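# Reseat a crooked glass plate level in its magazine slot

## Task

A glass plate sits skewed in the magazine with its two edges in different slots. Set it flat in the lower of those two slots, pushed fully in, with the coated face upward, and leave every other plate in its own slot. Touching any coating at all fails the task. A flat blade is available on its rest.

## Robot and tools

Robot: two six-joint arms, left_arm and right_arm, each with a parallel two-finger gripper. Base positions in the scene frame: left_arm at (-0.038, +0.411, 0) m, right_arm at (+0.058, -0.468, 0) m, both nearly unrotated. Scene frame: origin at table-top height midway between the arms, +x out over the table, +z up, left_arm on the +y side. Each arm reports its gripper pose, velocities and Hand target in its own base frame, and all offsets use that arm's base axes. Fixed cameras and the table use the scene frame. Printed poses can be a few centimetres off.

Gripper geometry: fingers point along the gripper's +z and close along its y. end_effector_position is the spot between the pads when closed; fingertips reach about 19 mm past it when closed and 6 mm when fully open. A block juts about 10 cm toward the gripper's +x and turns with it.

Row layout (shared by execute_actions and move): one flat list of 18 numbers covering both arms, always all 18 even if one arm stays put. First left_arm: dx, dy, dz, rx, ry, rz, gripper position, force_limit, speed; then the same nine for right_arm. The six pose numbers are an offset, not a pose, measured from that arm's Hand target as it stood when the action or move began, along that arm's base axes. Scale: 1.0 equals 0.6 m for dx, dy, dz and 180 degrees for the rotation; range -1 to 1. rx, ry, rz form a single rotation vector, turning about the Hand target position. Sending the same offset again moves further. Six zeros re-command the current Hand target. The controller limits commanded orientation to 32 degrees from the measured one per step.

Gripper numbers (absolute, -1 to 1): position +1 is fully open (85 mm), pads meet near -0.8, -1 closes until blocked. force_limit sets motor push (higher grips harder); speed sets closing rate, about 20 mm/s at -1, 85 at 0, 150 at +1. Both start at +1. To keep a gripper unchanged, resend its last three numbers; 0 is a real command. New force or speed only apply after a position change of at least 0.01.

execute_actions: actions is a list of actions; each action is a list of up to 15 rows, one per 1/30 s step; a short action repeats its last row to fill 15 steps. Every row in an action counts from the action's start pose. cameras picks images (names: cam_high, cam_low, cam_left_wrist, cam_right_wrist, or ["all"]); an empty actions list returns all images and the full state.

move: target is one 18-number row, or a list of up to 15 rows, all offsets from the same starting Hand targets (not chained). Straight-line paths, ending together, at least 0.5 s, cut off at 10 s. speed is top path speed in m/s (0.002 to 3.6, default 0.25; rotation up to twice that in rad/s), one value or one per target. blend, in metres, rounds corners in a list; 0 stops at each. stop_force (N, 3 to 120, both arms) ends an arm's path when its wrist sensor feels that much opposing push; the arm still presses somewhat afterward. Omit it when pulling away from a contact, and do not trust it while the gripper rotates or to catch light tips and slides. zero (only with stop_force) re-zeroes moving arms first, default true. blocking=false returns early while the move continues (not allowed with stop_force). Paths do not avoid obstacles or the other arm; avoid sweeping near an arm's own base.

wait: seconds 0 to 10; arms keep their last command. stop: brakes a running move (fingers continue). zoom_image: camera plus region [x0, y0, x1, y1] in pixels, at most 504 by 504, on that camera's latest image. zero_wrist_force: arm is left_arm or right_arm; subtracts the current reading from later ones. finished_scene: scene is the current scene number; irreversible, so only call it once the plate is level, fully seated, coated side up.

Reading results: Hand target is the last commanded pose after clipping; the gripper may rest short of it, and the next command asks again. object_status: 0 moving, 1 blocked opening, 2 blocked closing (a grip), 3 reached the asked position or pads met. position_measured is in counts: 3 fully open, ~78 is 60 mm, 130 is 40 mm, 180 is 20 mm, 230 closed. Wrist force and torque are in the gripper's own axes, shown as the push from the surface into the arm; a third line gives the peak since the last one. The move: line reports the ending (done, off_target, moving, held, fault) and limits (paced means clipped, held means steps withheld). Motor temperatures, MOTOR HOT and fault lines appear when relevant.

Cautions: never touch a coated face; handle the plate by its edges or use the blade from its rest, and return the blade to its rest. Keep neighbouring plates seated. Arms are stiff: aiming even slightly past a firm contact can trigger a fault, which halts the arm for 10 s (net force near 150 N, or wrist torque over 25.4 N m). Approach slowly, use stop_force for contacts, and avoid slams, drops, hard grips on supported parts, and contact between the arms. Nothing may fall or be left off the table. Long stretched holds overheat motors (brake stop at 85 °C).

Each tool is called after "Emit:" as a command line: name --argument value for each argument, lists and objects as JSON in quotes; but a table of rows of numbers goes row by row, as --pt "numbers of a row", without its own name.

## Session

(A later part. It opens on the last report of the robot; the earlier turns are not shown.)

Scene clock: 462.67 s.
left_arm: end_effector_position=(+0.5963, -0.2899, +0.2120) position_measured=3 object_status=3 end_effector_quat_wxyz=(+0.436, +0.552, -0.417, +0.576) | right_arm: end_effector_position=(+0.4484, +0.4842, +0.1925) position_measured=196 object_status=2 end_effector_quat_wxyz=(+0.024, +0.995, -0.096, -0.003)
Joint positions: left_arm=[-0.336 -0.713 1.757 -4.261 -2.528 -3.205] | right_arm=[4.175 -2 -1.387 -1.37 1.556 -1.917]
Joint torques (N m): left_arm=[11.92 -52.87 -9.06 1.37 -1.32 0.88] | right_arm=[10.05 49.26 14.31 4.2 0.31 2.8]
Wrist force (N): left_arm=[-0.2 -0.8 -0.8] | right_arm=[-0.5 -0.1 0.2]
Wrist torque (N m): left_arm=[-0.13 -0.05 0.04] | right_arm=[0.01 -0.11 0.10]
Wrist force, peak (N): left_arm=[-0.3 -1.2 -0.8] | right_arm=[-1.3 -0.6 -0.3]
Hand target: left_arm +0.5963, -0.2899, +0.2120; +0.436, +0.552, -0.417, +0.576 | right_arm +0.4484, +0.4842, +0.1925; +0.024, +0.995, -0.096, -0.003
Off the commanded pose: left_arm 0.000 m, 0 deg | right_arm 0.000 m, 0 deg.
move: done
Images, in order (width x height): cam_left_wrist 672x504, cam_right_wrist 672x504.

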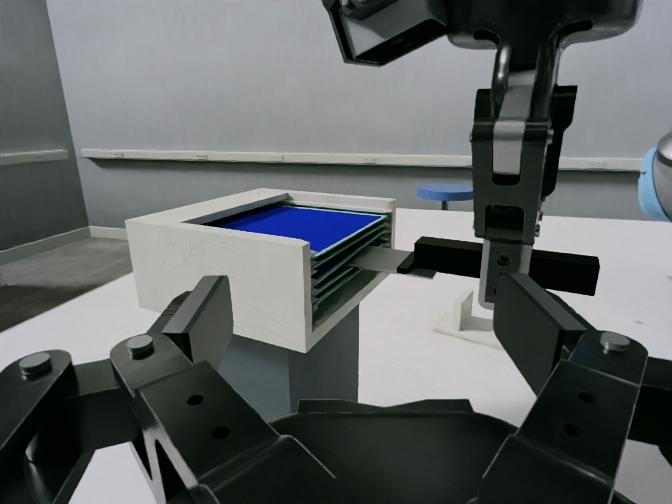

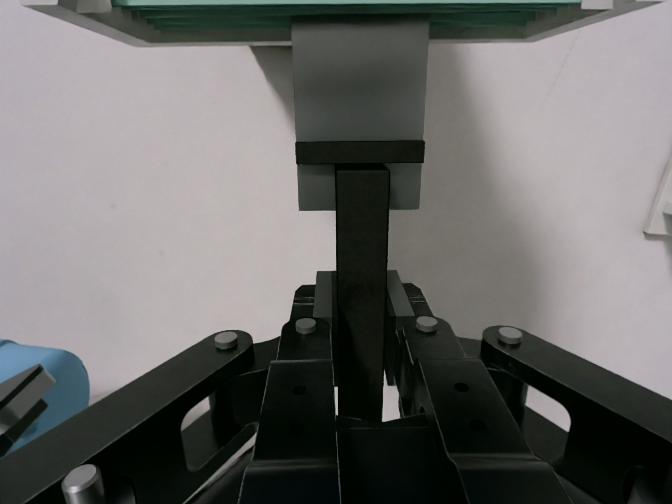

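Emit:
zoom_image --camera "cam_right_wrist" --region '[80, 0, 360, 180]'

Emit:
zoom_image --camera "cam_right_wrist" --region '[360, 0, 640, 180]'

Scaled by 1.800 from the camera's 672x504 image, which has a finer 960x720 frame.

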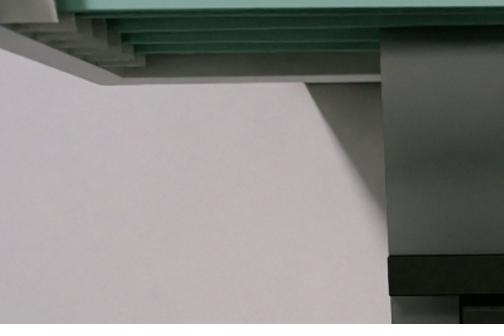

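Scaled by 1.800 from the camera's 672x504 image, which has a finer 960x720 frame.

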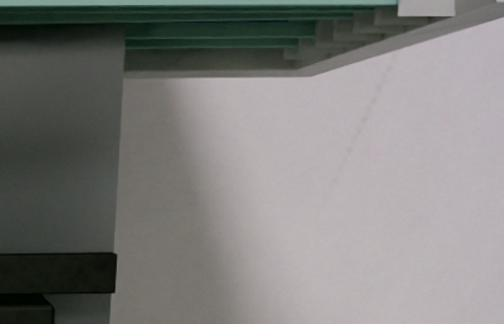

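Emit:
move --pt "0 0 0 0 0 0 1 1 1 0.0016 0.0090 -0.0005 0 0 0.0015 -1 -0.3 -1" --pt "0 0 0 0 0 0 1 1 1 0.0427 0.0017 -0.0005 0 0 0.0015 -1 -0.3 -1" --speed 0.03 --stop_force 3 --cameras '["cam_left_wrist","cam_right_wrist"]'

Emit:
zoom_image --camera "cam_right_wrist" --region '[60, 20, 360, 190]'

Emit:
zoom_image --camera "cam_right_wrist" --region '[360, 20, 660, 190]'

Emit:
zoom_image --camera "cam_left_wrist" --region '[305, 215, 415, 325]'

Scene clock: 507.20 s.
left_arm: end_effector_position=(+0.5963, -0.2899, +0.2120) position_measured=3 object_status=3 end_effector_quat_wxyz=(+0.436, +0.552, -0.417, +0.576) | right_arm: end_effector_position=(+0.4740, +0.4852, +0.1922) position_measured=196 object_status=2 end_effector_quat_wxyz=(+0.024, +0.995, -0.093, -0.003)
Joint positions: left_arm=[-0.336 -0.713 1.757 -4.261 -2.528 -3.205] | right_arm=[4.143 -2.044 -1.323 -1.39 1.554 -1.953]
Joint torques (N m): left_arm=[11.78 -51.7 -10.26 1.27 -1.22 0.79] | right_arm=[11.15 50.51 16.18 4.22 0.21 2.64]
Wrist force (N): left_arm=[-0.2 -0.8 -0.8] | right_arm=[-0.3 0.0 0.4]
Wrist torque (N m): left_arm=[-0.13 -0.06 0.04] | right_arm=[0.01 -0.16 0.07]
Wrist force, peak (N): left_arm=[-0.3 -0.9 -1.0] | right_arm=[-1.3 -0.7 0.3]
Hand target: left_arm +0.5963, -0.2899, +0.2120; +0.436, +0.552, -0.417, +0.576 | right_arm +0.4740, +0.4852, +0.1922; +0.024, +0.995, -0.093, -0.003
Off the commanded pose: left_arm 0.000 m, 0 deg | right_arm 0.000 m, 0 deg.
move: done
Images, in order (width x height): cam_left_wrist 672x504, cam_right_wrist 672x504.

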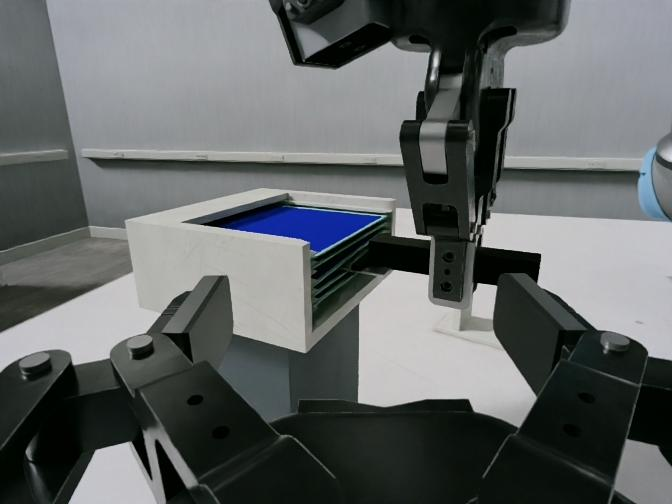

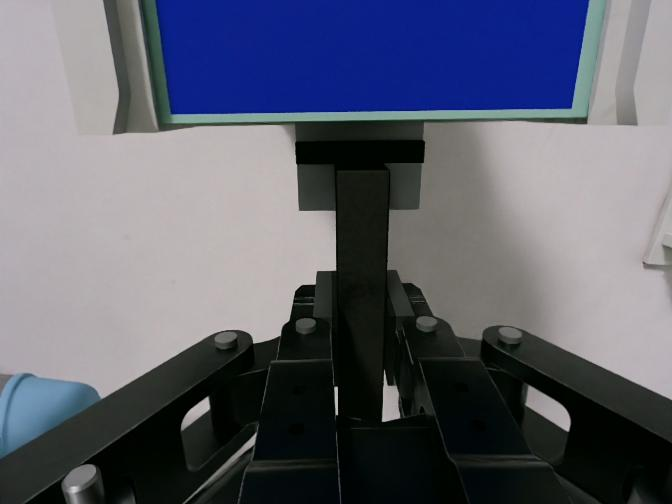

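Scaled by 1.680 from the camera's 672x504 image, which has a finer 960x720 frame.

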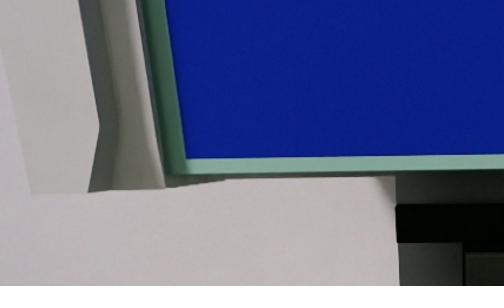

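Scaled by 1.680 from the camera's 672x504 image, which has a finer 960x720 frame.

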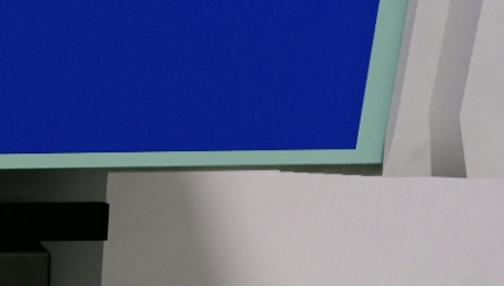

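Scaled by 4.582 from the camera's 672x504 image, which has a finer 960x720 frame.

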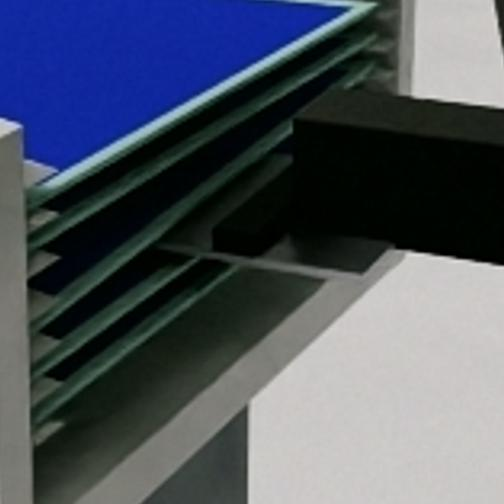

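Emit:
move --pt "0 0 0 0 0 0 1 1 1 -0.0007 -0.0042 0.0002 0 0 0.0017 -1 -0.3 -1" --pt "0 0 0 0 0 0 1 1 1 -0.0007 -0.0042 0.0022 0 0 0.0017 -1 -0.3 -1" --speed 0.01 --cameras '["cam_left_wrist"]'

Emit:
zoom_image --camera "cam_left_wrist" --region '[305, 240, 365, 315]'

Emit:
zoom_image --camera "cam_left_wrist" --region '[360, 205, 420, 280]'

Scene clock: 534.70 s.
left_arm: end_effector_position=(+0.5963, -0.2899, +0.2120) position_measured=3 object_status=3 end_effector_quat_wxyz=(+0.436, +0.552, -0.417, +0.576) | right_arm: end_effector_position=(+0.4736, +0.4826, +0.1935) position_measured=196 object_status=2 end_effector_quat_wxyz=(+0.024, +0.996, -0.090, -0.003)
Joint positions: left_arm=[-0.336 -0.713 1.757 -4.261 -2.528 -3.205] | right_arm=[4.141 -2.038 -1.328 -1.391 1.554 -1.96]
Joint torques (N m): left_arm=[10.87 -51.33 -9.83 1.44 -1.83 0.83] | right_arm=[-10.28 45.32 34.98 3.41 -1.84 0.72]
Wrist force (N): left_arm=[-0.1 -0.8 -0.4] | right_arm=[-0.5 -0.1 0.1]
Wrist torque (N m): left_arm=[-0.14 -0.08 0.05] | right_arm=[0.00 -0.12 0.14]
Wrist force, peak (N): left_arm=[-0.4 -0.9 -0.8] | right_arm=[-0.9 -0.3 0.7]
Hand target: left_arm +0.5963, -0.2899, +0.2120; +0.436, +0.552, -0.417, +0.576 | right_arm +0.4736, +0.4827, +0.1935; +0.024, +0.996, -0.091, -0.003
Off the commanded pose: left_arm 0.000 m, 0 deg | right_arm 0.000 m, 0 deg.
move: done
Images, in order (width x height): cam_left_wrist 672x504.

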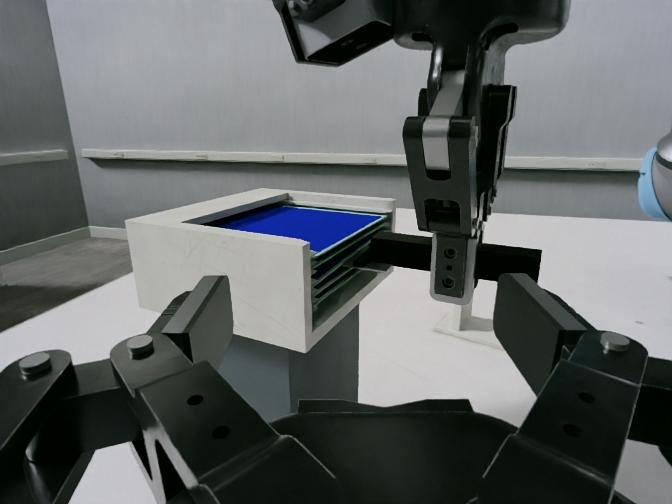

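Scaled by 6.720 from the camera's 672x504 image, which has a finer 960x720 frame.

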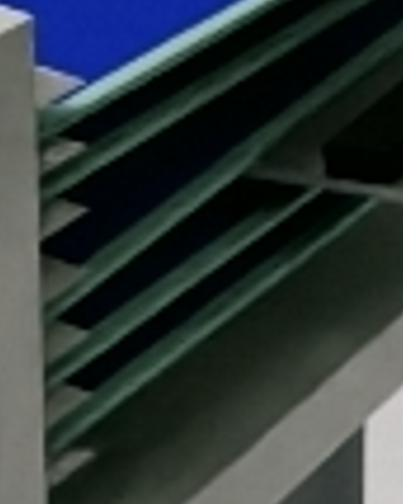

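Scaled by 6.720 from the camera's 672x504 image, which has a finer 960x720 frame.

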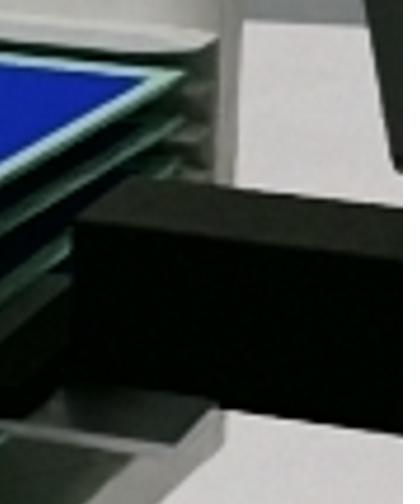

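Emit:
move --target '[0,0,0,0,0,0,1,1,1,0,0,0.0010,0,0,0,-1,-0.3,-1]' --speed 0.01 --cameras '["cam_left_wrist"]'

Emit:
zoom_image --camera "cam_left_wrist" --region '[305, 240, 365, 315]'

Emit:
move --target '[0,0,0,0,0,0,1,1,1,0,0,0.0008,0,0,0,-1,-0.3,-1]' --speed 0.01 --cameras '["cam_left_wrist"]'

Emit:
zoom_image --camera "cam_left_wrist" --region '[305, 240, 365, 315]'

Scene clock: 540.07 s.
left_arm: end_effector_position=(+0.5963, -0.2899, +0.2120) position_measured=3 object_status=3 end_effector_quat_wxyz=(+0.436, +0.552, -0.417, +0.576) | right_arm: end_effector_position=(+0.4736, +0.4827, +0.1941) position_measured=196 object_status=2 end_effector_quat_wxyz=(+0.024, +0.996, -0.091, -0.003)
Joint positions: left_arm=[-0.336 -0.713 1.757 -4.261 -2.528 -3.205] | right_arm=[4.141 -2.038 -1.327 -1.392 1.554 -1.96]
Joint torques (N m): left_arm=[10.85 -52.85 -11.62 1.58 -1.6 1.06] | right_arm=[4.34 51.2 37.95 1.41 -0.03 2.92]
Wrist force (N): left_arm=[-0.2 -0.9 -0.7] | right_arm=[-0.5 -0.1 0.5]
Wrist torque (N m): left_arm=[-0.15 -0.04 0.04] | right_arm=[0.00 -0.16 0.14]
Wrist force, peak (N): left_arm=[-0.2 -0.8 -1.1] | right_arm=[-0.5 -0.5 0.7]
Hand target: left_arm +0.5963, -0.2899, +0.2120; +0.436, +0.552, -0.417, +0.576 | right_arm +0.4736, +0.4827, +0.1941; +0.024, +0.996, -0.091, -0.003
Off the commanded pose: left_arm 0.000 m, 0 deg | right_arm 0.000 m, 0 deg.
move: done
Images, in order (width x height): cam_left_wrist 672x504.

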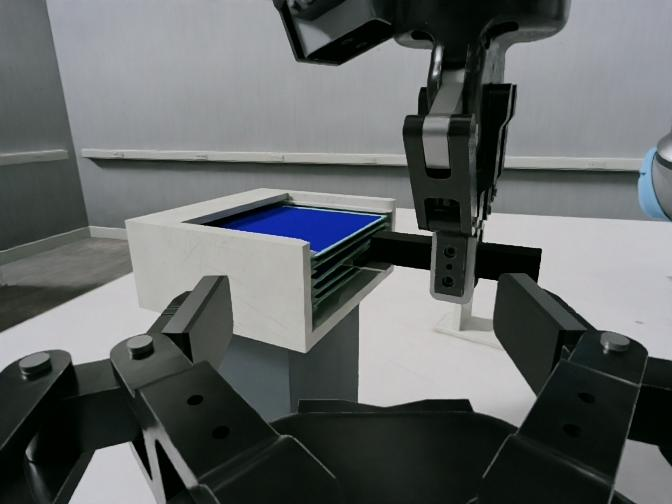

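Scaled by 6.720 from the camera's 672x504 image, which has a finer 960x720 frame.

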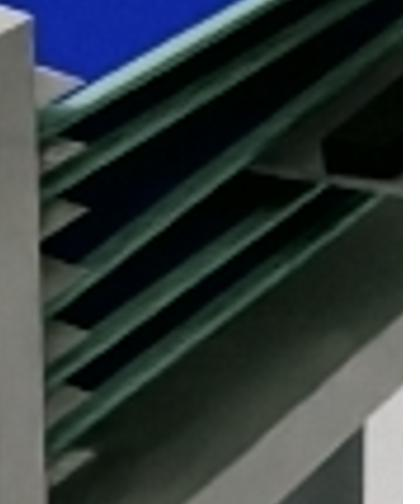

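Scene clock: 540.77 s.
left_arm: end_effector_position=(+0.5963, -0.2899, +0.2120) position_measured=3 object_status=3 end_effector_quat_wxyz=(+0.436, +0.552, -0.417, +0.576) | right_arm: end_effector_position=(+0.4736, +0.4827, +0.1946) position_measured=196 object_status=2 end_effector_quat_wxyz=(+0.024, +0.996, -0.091, -0.003)
Joint positions: left_arm=[-0.336 -0.713 1.757 -4.261 -2.528 -3.205] | right_arm=[4.141 -2.038 -1.326 -1.393 1.554 -1.96]
Joint torques (N m): left_arm=[11.36 -53.83 -11.09 1.55 -1.24 0.91] | right_arm=[7.04 50.56 38.18 1.34 0.19 2.82]
Wrist force (N): left_arm=[-0.1 -0.9 -0.7] | right_arm=[-0.2 0.0 0.5]
Wrist torque (N m): left_arm=[-0.15 -0.06 0.05] | right_arm=[0.01 -0.20 0.13]
Wrist force, peak (N): left_arm=[-0.4 -0.9 -0.8] | right_arm=[-0.6 -0.4 0.8]
Hand target: left_arm +0.5963, -0.2899, +0.2120; +0.436, +0.552, -0.417, +0.576 | right_arm +0.4736, +0.4827, +0.1946; +0.024, +0.996, -0.091, -0.003
Off the commanded pose: left_arm 0.000 m, 0 deg | right_arm 0.000 m, 0 deg.
move: done
Images, in order (width x height): cam_left_wrist 672x504.

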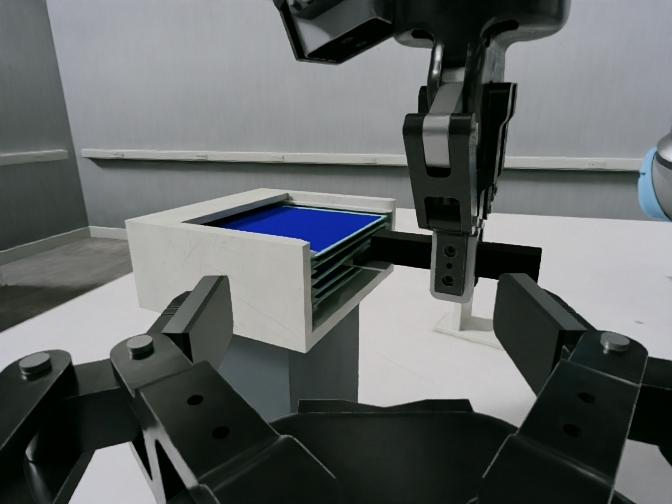

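Scaled by 6.720 from the camera's 672x504 image, which has a finer 960x720 frame.

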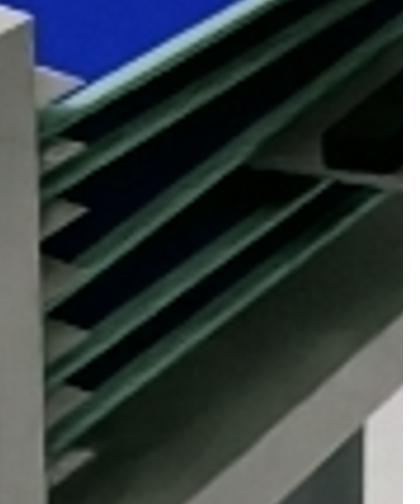

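Emit:
zoom_image --camera "cam_left_wrist" --region '[306, 255, 341, 300]'

Emit:
zoom_image --camera "cam_left_wrist" --region '[370, 205, 400, 240]'

Scaled by 11.200 from the camera's 672x504 image, which has a finer 960x720 frame.

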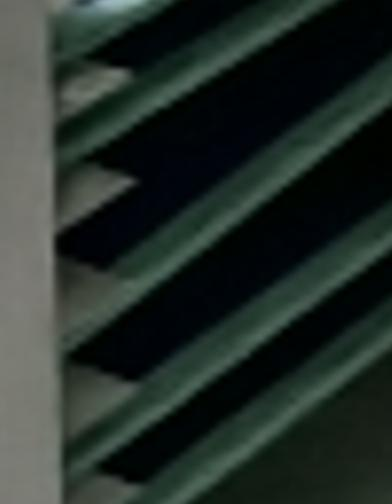

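Scaled by 14.400 from the camera's 672x504 image, which has a finer 960x720 frame.

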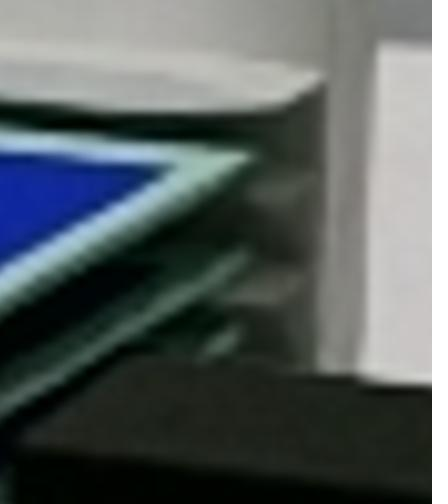

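Emit:
move --pt "0 0 0 0 0 0 1 1 1 0 0 -0.0006 0.0011 -0.0002 0 -1 -0.3 -1" --pt "0 0 0 0 0 0 1 1 1 -0.0246 0.0043 -0.0006 0.0011 -0.0002 0 -1 -0.3 -1" --speed '[0.01,0.015]' --cameras '["cam_left_wrist","cam_right_wrist"]'

Emit:
zoom_image --camera "cam_left_wrist" --region '[300, 205, 420, 325]'

Emit:
zoom_image --camera "cam_right_wrist" --region '[60, 0, 360, 190]'

Emit:
zoom_image --camera "cam_right_wrist" --region '[360, 0, 660, 190]'

Scene clock: 563.07 s.
left_arm: end_effector_position=(+0.5963, -0.2899, +0.2120) position_measured=3 object_status=3 end_effector_quat_wxyz=(+0.436, +0.552, -0.417, +0.576) | right_arm: end_effector_position=(+0.4587, +0.4853, +0.1942) position_measured=196 object_status=2 end_effector_quat_wxyz=(+0.022, +0.996, -0.091, -0.003)
Joint positions: left_arm=[-0.336 -0.713 1.757 -4.261 -2.528 -3.205] | right_arm=[4.162 -2.016 -1.36 -1.378 1.556 -1.94]
Joint torques (N m): left_arm=[11.35 -52.97 -11.72 1.34 -1.57 0.75] | right_arm=[-3.71 37.24 30.02 3.8 1.34 0.92]
Wrist force (N): left_arm=[0.0 -0.7 -0.9] | right_arm=[-0.9 0.0 0.6]
Wrist torque (N m): left_arm=[-0.13 -0.07 0.05] | right_arm=[0.01 -0.10 -0.04]
Wrist force, peak (N): left_arm=[-0.3 -0.9 -1.0] | right_arm=[-0.9 -0.2 0.7]
Hand target: left_arm +0.5963, -0.2899, +0.2120; +0.436, +0.552, -0.417, +0.576 | right_arm +0.4588, +0.4853, +0.1942; +0.022, +0.996, -0.091, -0.003
Off the commanded pose: left_arm 0.000 m, 0 deg | right_arm 0.000 m, 0 deg.
move: done
Images, in order (width x height): cam_left_wrist 672x504, cam_right_wrist 672x504.

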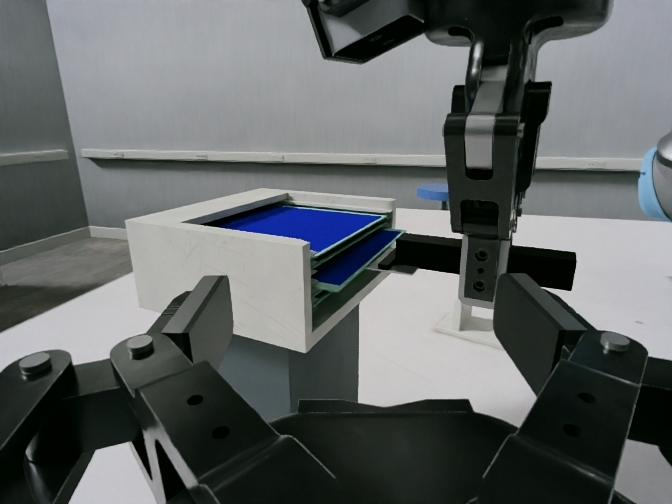

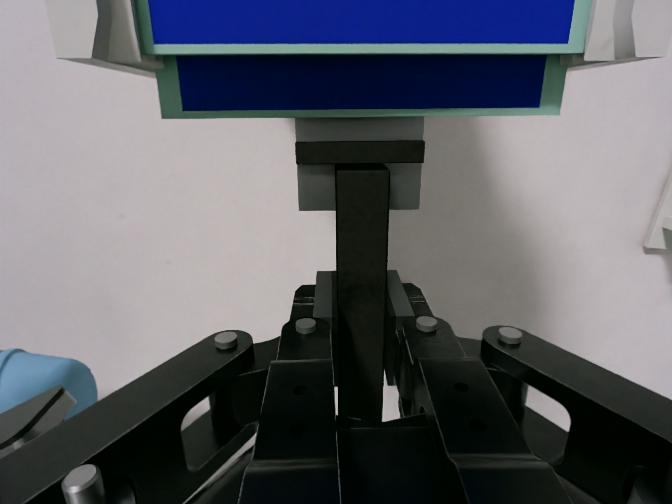

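Scaled by 4.200 from the camera's 672x504 image, which has a finer 960x720 frame.

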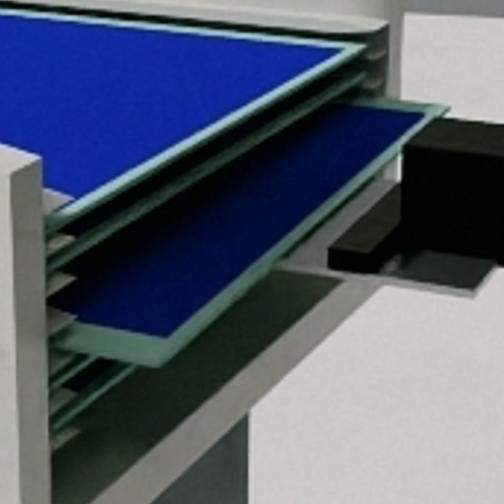

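Scaled by 1.680 from the camera's 672x504 image, which has a finer 960x720 frame.

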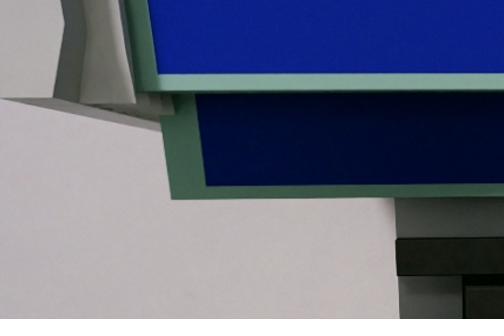

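Scaled by 1.680 from the camera's 672x504 image, which has a finer 960x720 frame.

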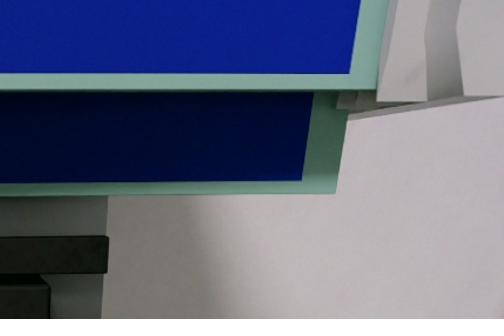

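Emit:
move --target '[0,0,0,0,0,0,1,1,1,-0.1756,0.0310,0,0,0,0,-1,-0.3,-1]' --speed 0.04 --cameras '["cam_left_wrist","cam_right_wrist"]'

Emit:
zoom_image --camera "cam_left_wrist" --region '[300, 190, 580, 330]'

Scene clock: 573.17 s.
left_arm: end_effector_position=(+0.5963, -0.2899, +0.2120) position_measured=3 object_status=3 end_effector_quat_wxyz=(+0.436, +0.552, -0.417, +0.576) | right_arm: end_effector_position=(+0.3532, +0.5039, +0.1942) position_measured=196 object_status=2 end_effector_quat_wxyz=(+0.022, +0.996, -0.091, -0.003) end_effector_velocity=(+0.002, +0.000, +0.000) end_effector_angular_velocity=(+0.001, +0.000, +0.001)
Joint positions: left_arm=[-0.336 -0.713 1.757 -4.261 -2.528 -3.205] | right_arm=[4.323 -1.895 -1.531 -1.329 1.563 -1.779]
Joint velocities: left_arm=[within noise] | right_arm=[-0.004 -0.002 0.002 0.001 0.001 -0.005]
Joint torques (N m): left_arm=[11.38 -53.71 -13.33 1.36 -1.53 0.91] | right_arm=[-9.85 30.56 40.98 3.28 0.77 -2.87]
Wrist force (N): left_arm=[-0.2 -0.8 -0.7] | right_arm=[-0.2 -0.1 1.0]
Wrist torque (N m): left_arm=[-0.14 -0.05 0.05] | right_arm=[0.02 -0.19 -0.07]
Wrist force, peak (N): left_arm=[-0.4 -1.0 -0.8] | right_arm=[-1.2 -0.2 0.7]
Hand target: left_arm +0.5963, -0.2899, +0.2120; +0.436, +0.552, -0.417, +0.576 | right_arm +0.3535, +0.5039, +0.1942; +0.022, +0.996, -0.091, -0.003
Off the commanded pose: left_arm 0.000 m, 0 deg | right_arm 0.000 m, 0 deg.
move: done
Images, in order (width x height): cam_left_wrist 672x504, cam_right_wrist 672x504.

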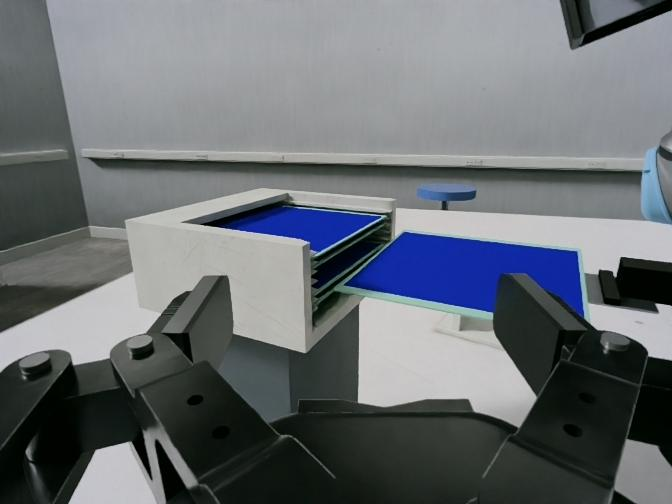

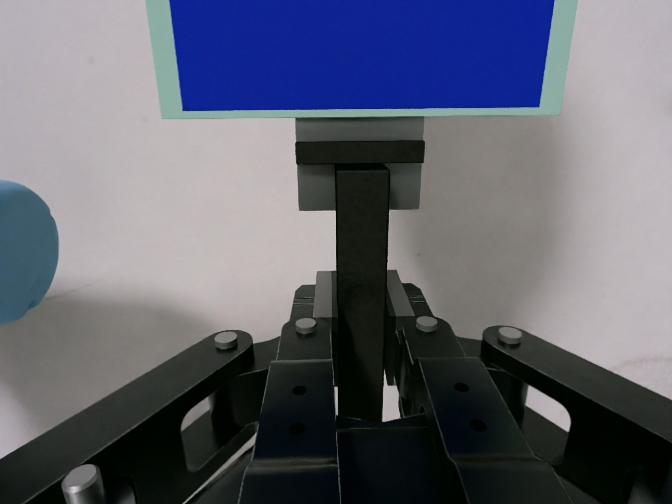

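Scaled by 1.800 from the camera's 672x504 image, which has a finer 960x720 frame.

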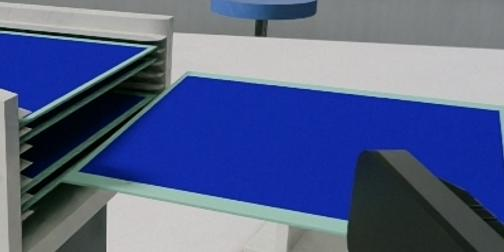

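Emit:
move --target '[0,0,0,0,0,0,1,1,1,-0.0001,-0.0006,-0.0041,0.0159,-0.0028,0,-1,-0.3,-1]' --speed 0.03 --cameras '["cam_left_wrist"]'

Emit:
zoom_image --camera "cam_left_wrist" --region '[305, 205, 415, 315]'

Scene clock: 583.03 s.
left_arm: end_effector_position=(+0.5963, -0.2899, +0.2120) position_measured=3 object_status=3 end_effector_quat_wxyz=(+0.436, +0.552, -0.417, +0.576) | right_arm: end_effector_position=(+0.3534, +0.5034, +0.1917) position_measured=196 object_status=2 end_effector_quat_wxyz=(-0.003, +0.996, -0.091, -0.001)
Joint positions: left_arm=[-0.336 -0.713 1.757 -4.261 -2.528 -3.205] | right_arm=[4.317 -1.872 -1.582 -1.253 1.574 -1.784]
Joint torques (N m): left_arm=[10.54 -51.98 -13.88 1.39 -1.4 0.85] | right_arm=[-5.77 27.53 37.35 1.6 -0.53 -1.96]
Wrist force (N): left_arm=[-0.4 -0.9 -0.7] | right_arm=[-0.9 -0.2 0.2]
Wrist torque (N m): left_arm=[-0.16 -0.02 0.05] | right_arm=[0.00 -0.10 0.20]
Wrist force, peak (N): left_arm=[-0.3 -0.8 -1.0] | right_arm=[-0.6 -0.5 1.1]
Hand target: left_arm +0.5963, -0.2899, +0.2120; +0.436, +0.552, -0.417, +0.576 | right_arm +0.3534, +0.5035, +0.1917; -0.003, +0.996, -0.091, +0.000
Off the commanded pose: left_arm 0.000 m, 0 deg | right_arm 0.000 m, 0 deg.
move: done
Images, in order (width x height): cam_left_wrist 672x504.

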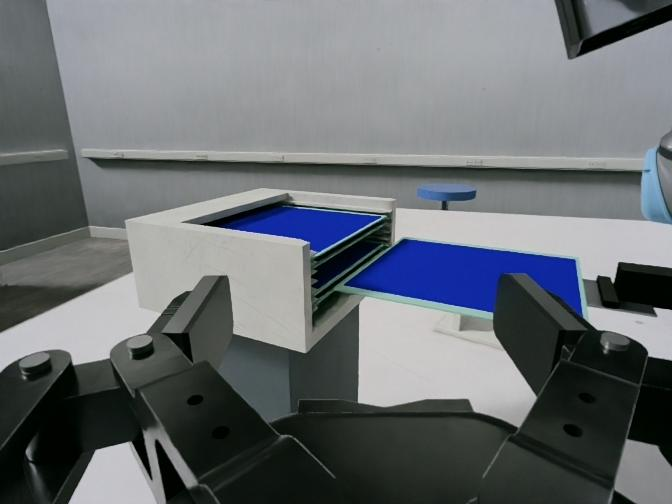

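Scaled by 4.582 from the camera's 672x504 image, which has a finer 960x720 frame.

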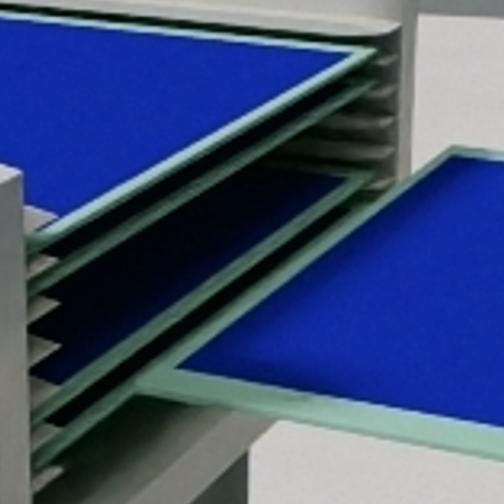

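Emit:
move --target '[0,0,0,0,0,0,1,1,1,0.0131,-0.0023,0,0,0,0,-1,-0.3,-1]' --speed 0.03 --stop_force 3 --cameras '["cam_left_wrist"]'

Emit:
zoom_image --camera "cam_left_wrist" --region '[305, 245, 355, 305]'

Emit:
zoom_image --camera "cam_left_wrist" --region '[365, 205, 415, 265]'

Scene clock: 595.47 s.
left_arm: end_effector_position=(+0.5963, -0.2899, +0.2120) position_measured=3 object_status=3 end_effector_quat_wxyz=(+0.436, +0.552, -0.417, +0.576) | right_arm: end_effector_position=(+0.3613, +0.5021, +0.1917) position_measured=196 object_status=2 end_effector_quat_wxyz=(-0.003, +0.996, -0.091, +0.000)
Joint positions: left_arm=[-0.336 -0.713 1.757 -4.261 -2.528 -3.205] | right_arm=[4.305 -1.88 -1.571 -1.255 1.574 -1.797]
Joint torques (N m): left_arm=[10.64 -52.84 -13.51 1.34 -1.37 1] | right_arm=[10.93 44.44 15.24 3.71 1.38 2.95]
Wrist force (N): left_arm=[-0.2 -0.8 -0.8] | right_arm=[-0.5 -0.2 0.6]
Wrist torque (N m): left_arm=[-0.14 -0.05 0.05] | right_arm=[-0.01 -0.16 0.15]
Wrist force, peak (N): left_arm=[-0.2 -1.0 -0.9] | right_arm=[-1.4 -0.5 0.6]
Hand target: left_arm +0.5963, -0.2899, +0.2120; +0.436, +0.552, -0.417, +0.576 | right_arm +0.3613, +0.5021, +0.1917; -0.003, +0.996, -0.091, +0.000
Off the commanded pose: left_arm 0.000 m, 0 deg | right_arm 0.000 m, 0 deg.
move: done
Images, in order (width x height): cam_left_wrist 672x504.

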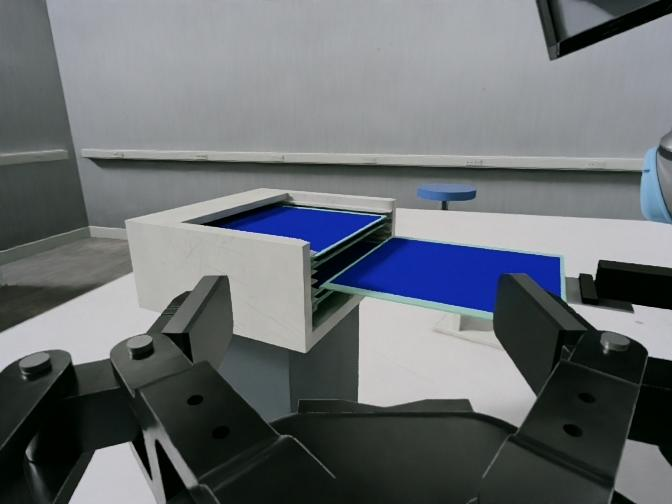

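Scaled by 8.400 from the camera's 672x504 image, which has a finer 960x720 frame.

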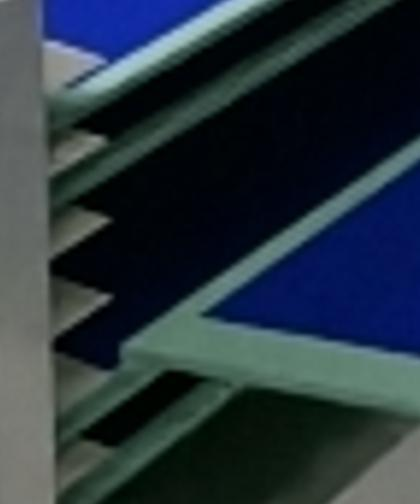

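Scaled by 8.400 from the camera's 672x504 image, which has a finer 960x720 frame.

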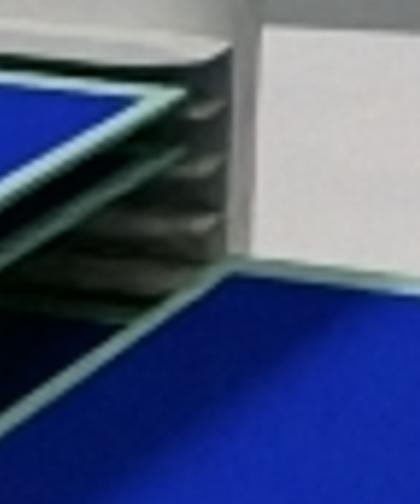

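Emit:
move --pt "0 0 0 0 0 0 1 1 1 0 0 0 0.0008 -0.0001 0 -1 -0.3 -1" --pt "0 0 0 0 0 0 1 1 1 0.0197 -0.0035 0 0.0008 -0.0001 0 -1 -0.3 -1" --speed '[0.01,0.02]' --stop_force 3 --cameras '["cam_left_wrist"]'

Emit:
zoom_image --camera "cam_left_wrist" --region '[305, 245, 355, 305]'

Emit:
zoom_image --camera "cam_left_wrist" --region '[355, 205, 405, 265]'

Scene clock: 705.40 s.
left_arm: end_effector_position=(+0.5963, -0.2899, +0.2120) position_measured=3 object_status=3 end_effector_quat_wxyz=(+0.436, +0.552, -0.417, +0.576) | right_arm: end_effector_position=(+0.3731, +0.5000, +0.1917) position_measured=196 object_status=2 end_effector_quat_wxyz=(-0.005, +0.996, -0.091, +0.000)
Joint positions: left_arm=[-0.336 -0.713 1.757 -4.261 -2.528 -3.205] | right_arm=[4.285 -1.891 -1.556 -1.256 1.575 -1.817]
Joint torques (N m): left_arm=[11.63 -52.7 -15.86 1.53 -1.39 0.94] | right_arm=[10.7 44.18 14.14 3.7 1.27 2.82]
Wrist force (N): left_arm=[-0.2 -0.7 -0.7] | right_arm=[-0.5 -0.2 0.8]
Wrist torque (N m): left_arm=[-0.12 -0.05 0.05] | right_arm=[0.00 -0.14 0.12]
Wrist force, peak (N): left_arm=[-0.3 -0.8 -1.1] | right_arm=[-1.0 0.1 1.2]
Hand target: left_arm +0.5963, -0.2899, +0.2120; +0.436, +0.552, -0.417, +0.576 | right_arm +0.3731, +0.5000, +0.1917; -0.005, +0.996, -0.091, +0.000
Off the commanded pose: left_arm 0.000 m, 0 deg | right_arm 0.000 m, 0 deg.
move: done
Images, in order (width x height): cam_left_wrist 672x504.

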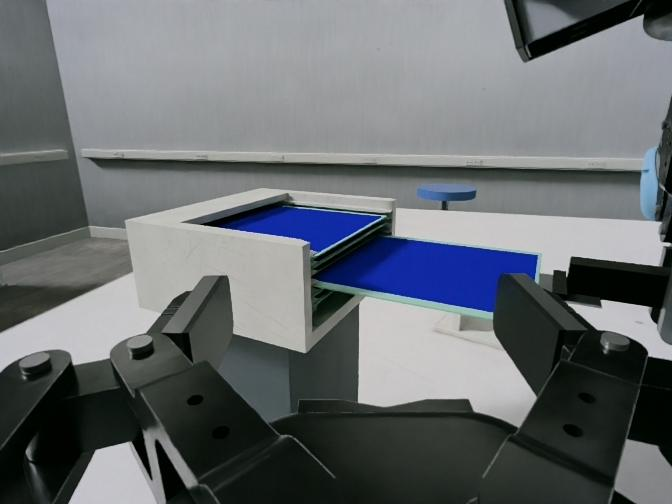

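Scaled by 8.400 from the camera's 672x504 image, which has a finer 960x720 frame.

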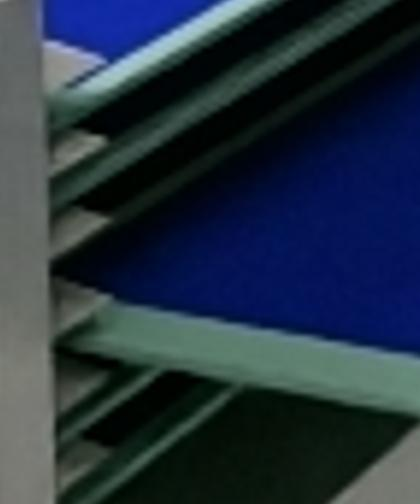

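Scaled by 8.400 from the camera's 672x504 image, which has a finer 960x720 frame.

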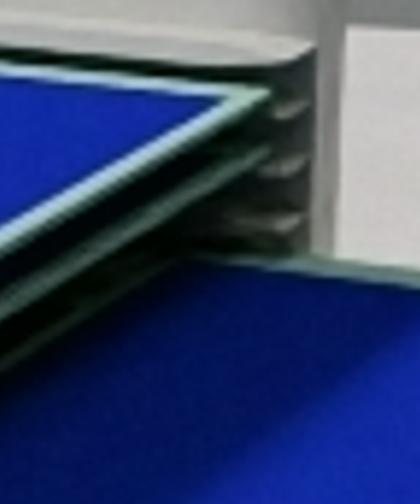

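Emit:
move --target '[0,0,0,0,0,0,1,1,1,0.0821,-0.0145,0,0,0,0,-1,-0.3,-1]' --speed 0.03 --stop_force 3 --cameras '["cam_left_wrist","cam_right_wrist"]'

Emit:
zoom_image --camera "cam_left_wrist" --region '[305, 215, 405, 315]'

Scene clock: 715.50 s.
left_arm: end_effector_position=(+0.5963, -0.2899, +0.2120) position_measured=3 object_status=3 end_effector_quat_wxyz=(+0.436, +0.552, -0.417, +0.576) | right_arm: end_effector_position=(+0.4223, +0.4913, +0.1917) position_measured=196 object_status=2 end_effector_quat_wxyz=(-0.005, +0.996, -0.091, +0.000)
Joint positions: left_arm=[-0.336 -0.713 1.757 -4.261 -2.528 -3.205] | right_arm=[4.208 -1.947 -1.479 -1.278 1.575 -1.894]
Joint torques (N m): left_arm=[9.35 -53.06 -16.34 1.14 -1.6 1.03] | right_arm=[10.24 46.42 14.67 4.26 1.02 2.74]
Wrist force (N): left_arm=[-0.1 -0.8 -0.8] | right_arm=[-0.6 -0.1 0.4]
Wrist torque (N m): left_arm=[-0.13 -0.07 0.05] | right_arm=[0.02 -0.15 0.08]
Wrist force, peak (N): left_arm=[-0.3 -1.0 -0.9] | right_arm=[-1.1 -0.5 0.6]
Hand target: left_arm +0.5963, -0.2899, +0.2120; +0.436, +0.552, -0.417, +0.576 | right_arm +0.4223, +0.4913, +0.1917; -0.005, +0.996, -0.091, +0.000
Off the commanded pose: left_arm 0.000 m, 0 deg | right_arm 0.000 m, 0 deg.
move: done
Images, in order (width x height): cam_left_wrist 672x504, cam_right_wrist 672x504.

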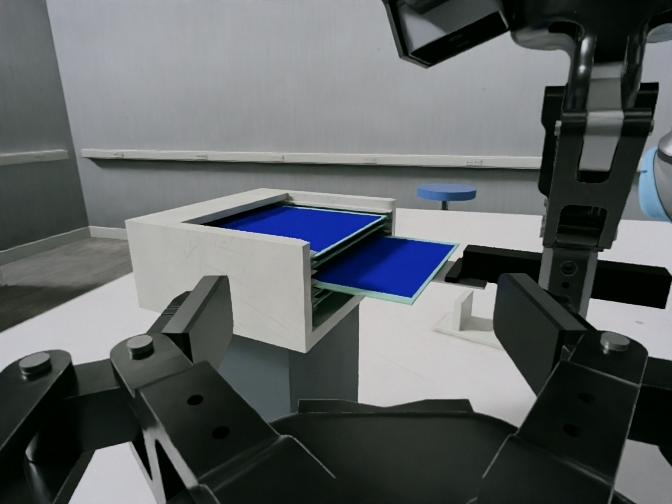

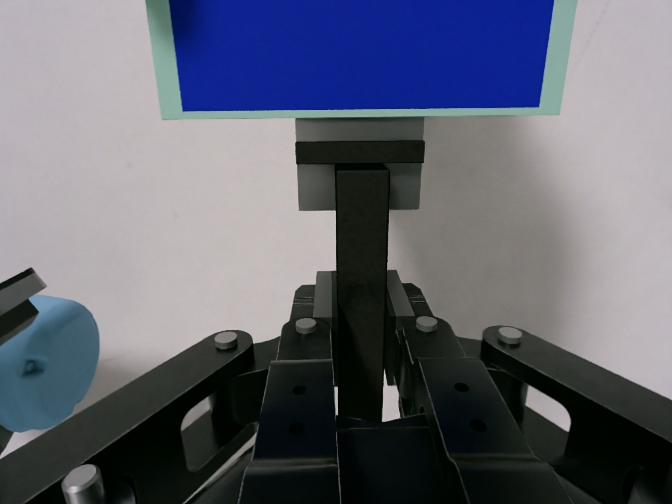

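Scaled by 5.040 from the camera's 672x504 image, which has a finer 960x720 frame.

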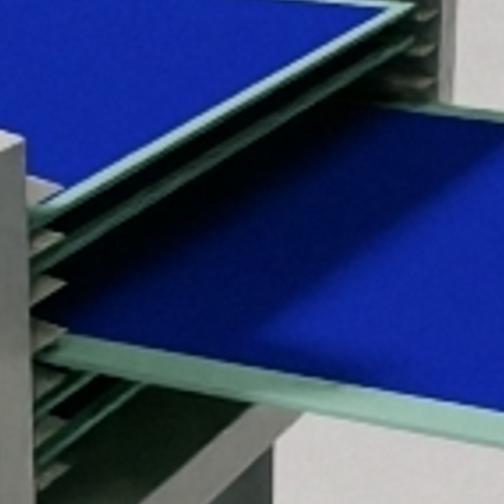

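Emit:
move --target '[0,0,0,0,0,0,1,1,1,0.0657,-0.0116,0,0,0,0,-1,-0.3,-1]' --speed 0.03 --stop_force 3 --cameras '["cam_left_wrist","cam_right_wrist"]'

Emit:
zoom_image --camera "cam_left_wrist" --region '[305, 215, 405, 315]'

Emit:
zoom_image --camera "cam_right_wrist" --region '[60, 0, 360, 190]'

Emit:
zoom_image --camera "cam_right_wrist" --region '[360, 0, 660, 190]'

Scene clock: 722.23 s.
left_arm: end_effector_position=(+0.5963, -0.2899, +0.2120) position_measured=3 object_status=3 end_effector_quat_wxyz=(+0.436, +0.552, -0.417, +0.576) | right_arm: end_effector_position=(+0.4618, +0.4844, +0.1917) position_measured=196 object_status=2 end_effector_quat_wxyz=(-0.005, +0.996, -0.091, +0.000)
Joint positions: left_arm=[-0.336 -0.713 1.757 -4.261 -2.528 -3.205] | right_arm=[4.149 -1.996 -1.407 -1.3 1.576 -1.952]
Joint torques (N m): left_arm=[11.3 -51.63 -17.95 1.29 -1.53 1.06] | right_arm=[10.41 49.36 15.64 4.48 1.02 2.87]
Wrist force (N): left_arm=[0.0 -0.8 -0.7] | right_arm=[-0.6 -0.2 0.5]
Wrist torque (N m): left_arm=[-0.13 -0.08 0.05] | right_arm=[-0.01 -0.13 0.04]
Wrist force, peak (N): left_arm=[-0.1 -1.0 -0.9] | right_arm=[-1.3 -0.1 0.5]
Hand target: left_arm +0.5963, -0.2899, +0.2120; +0.436, +0.552, -0.417, +0.576 | right_arm +0.4618, +0.4844, +0.1917; -0.005, +0.996, -0.091, +0.000
Off the commanded pose: left_arm 0.000 m, 0 deg | right_arm 0.000 m, 0 deg.
move: done
Images, in order (width x height): cam_left_wrist 672x504, cam_right_wrist 672x504.

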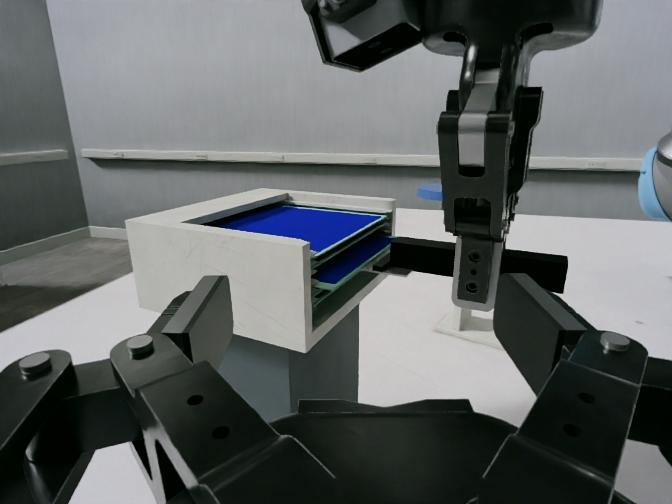

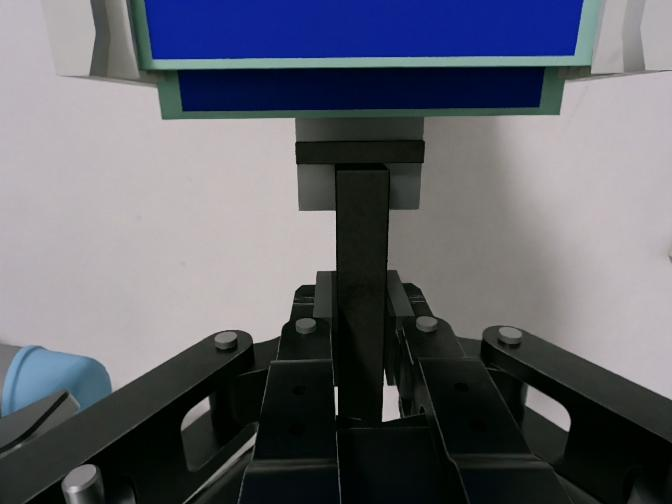

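Scaled by 5.040 from the camera's 672x504 image, which has a finer 960x720 frame.

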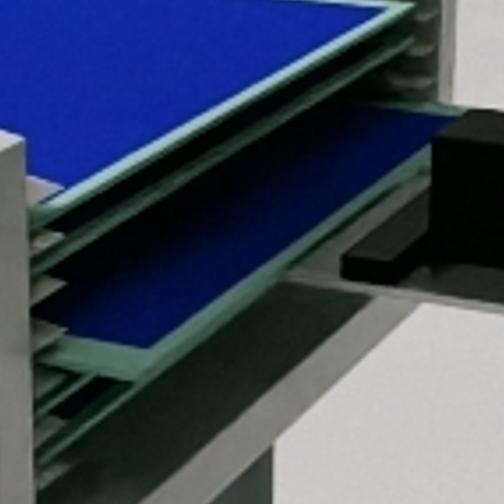

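Scaled by 1.680 from the camera's 672x504 image, which has a finer 960x720 frame.

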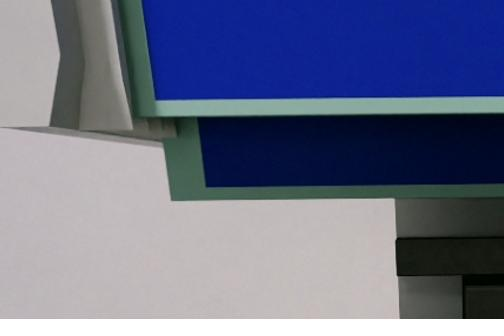

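Scaled by 1.680 from the camera's 672x504 image, which has a finer 960x720 frame.

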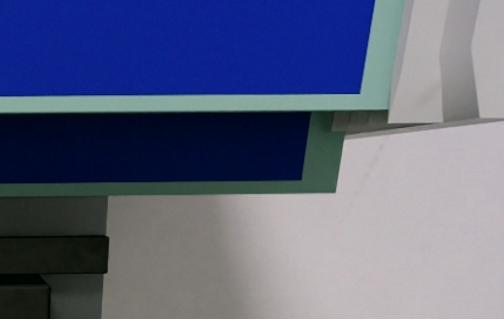

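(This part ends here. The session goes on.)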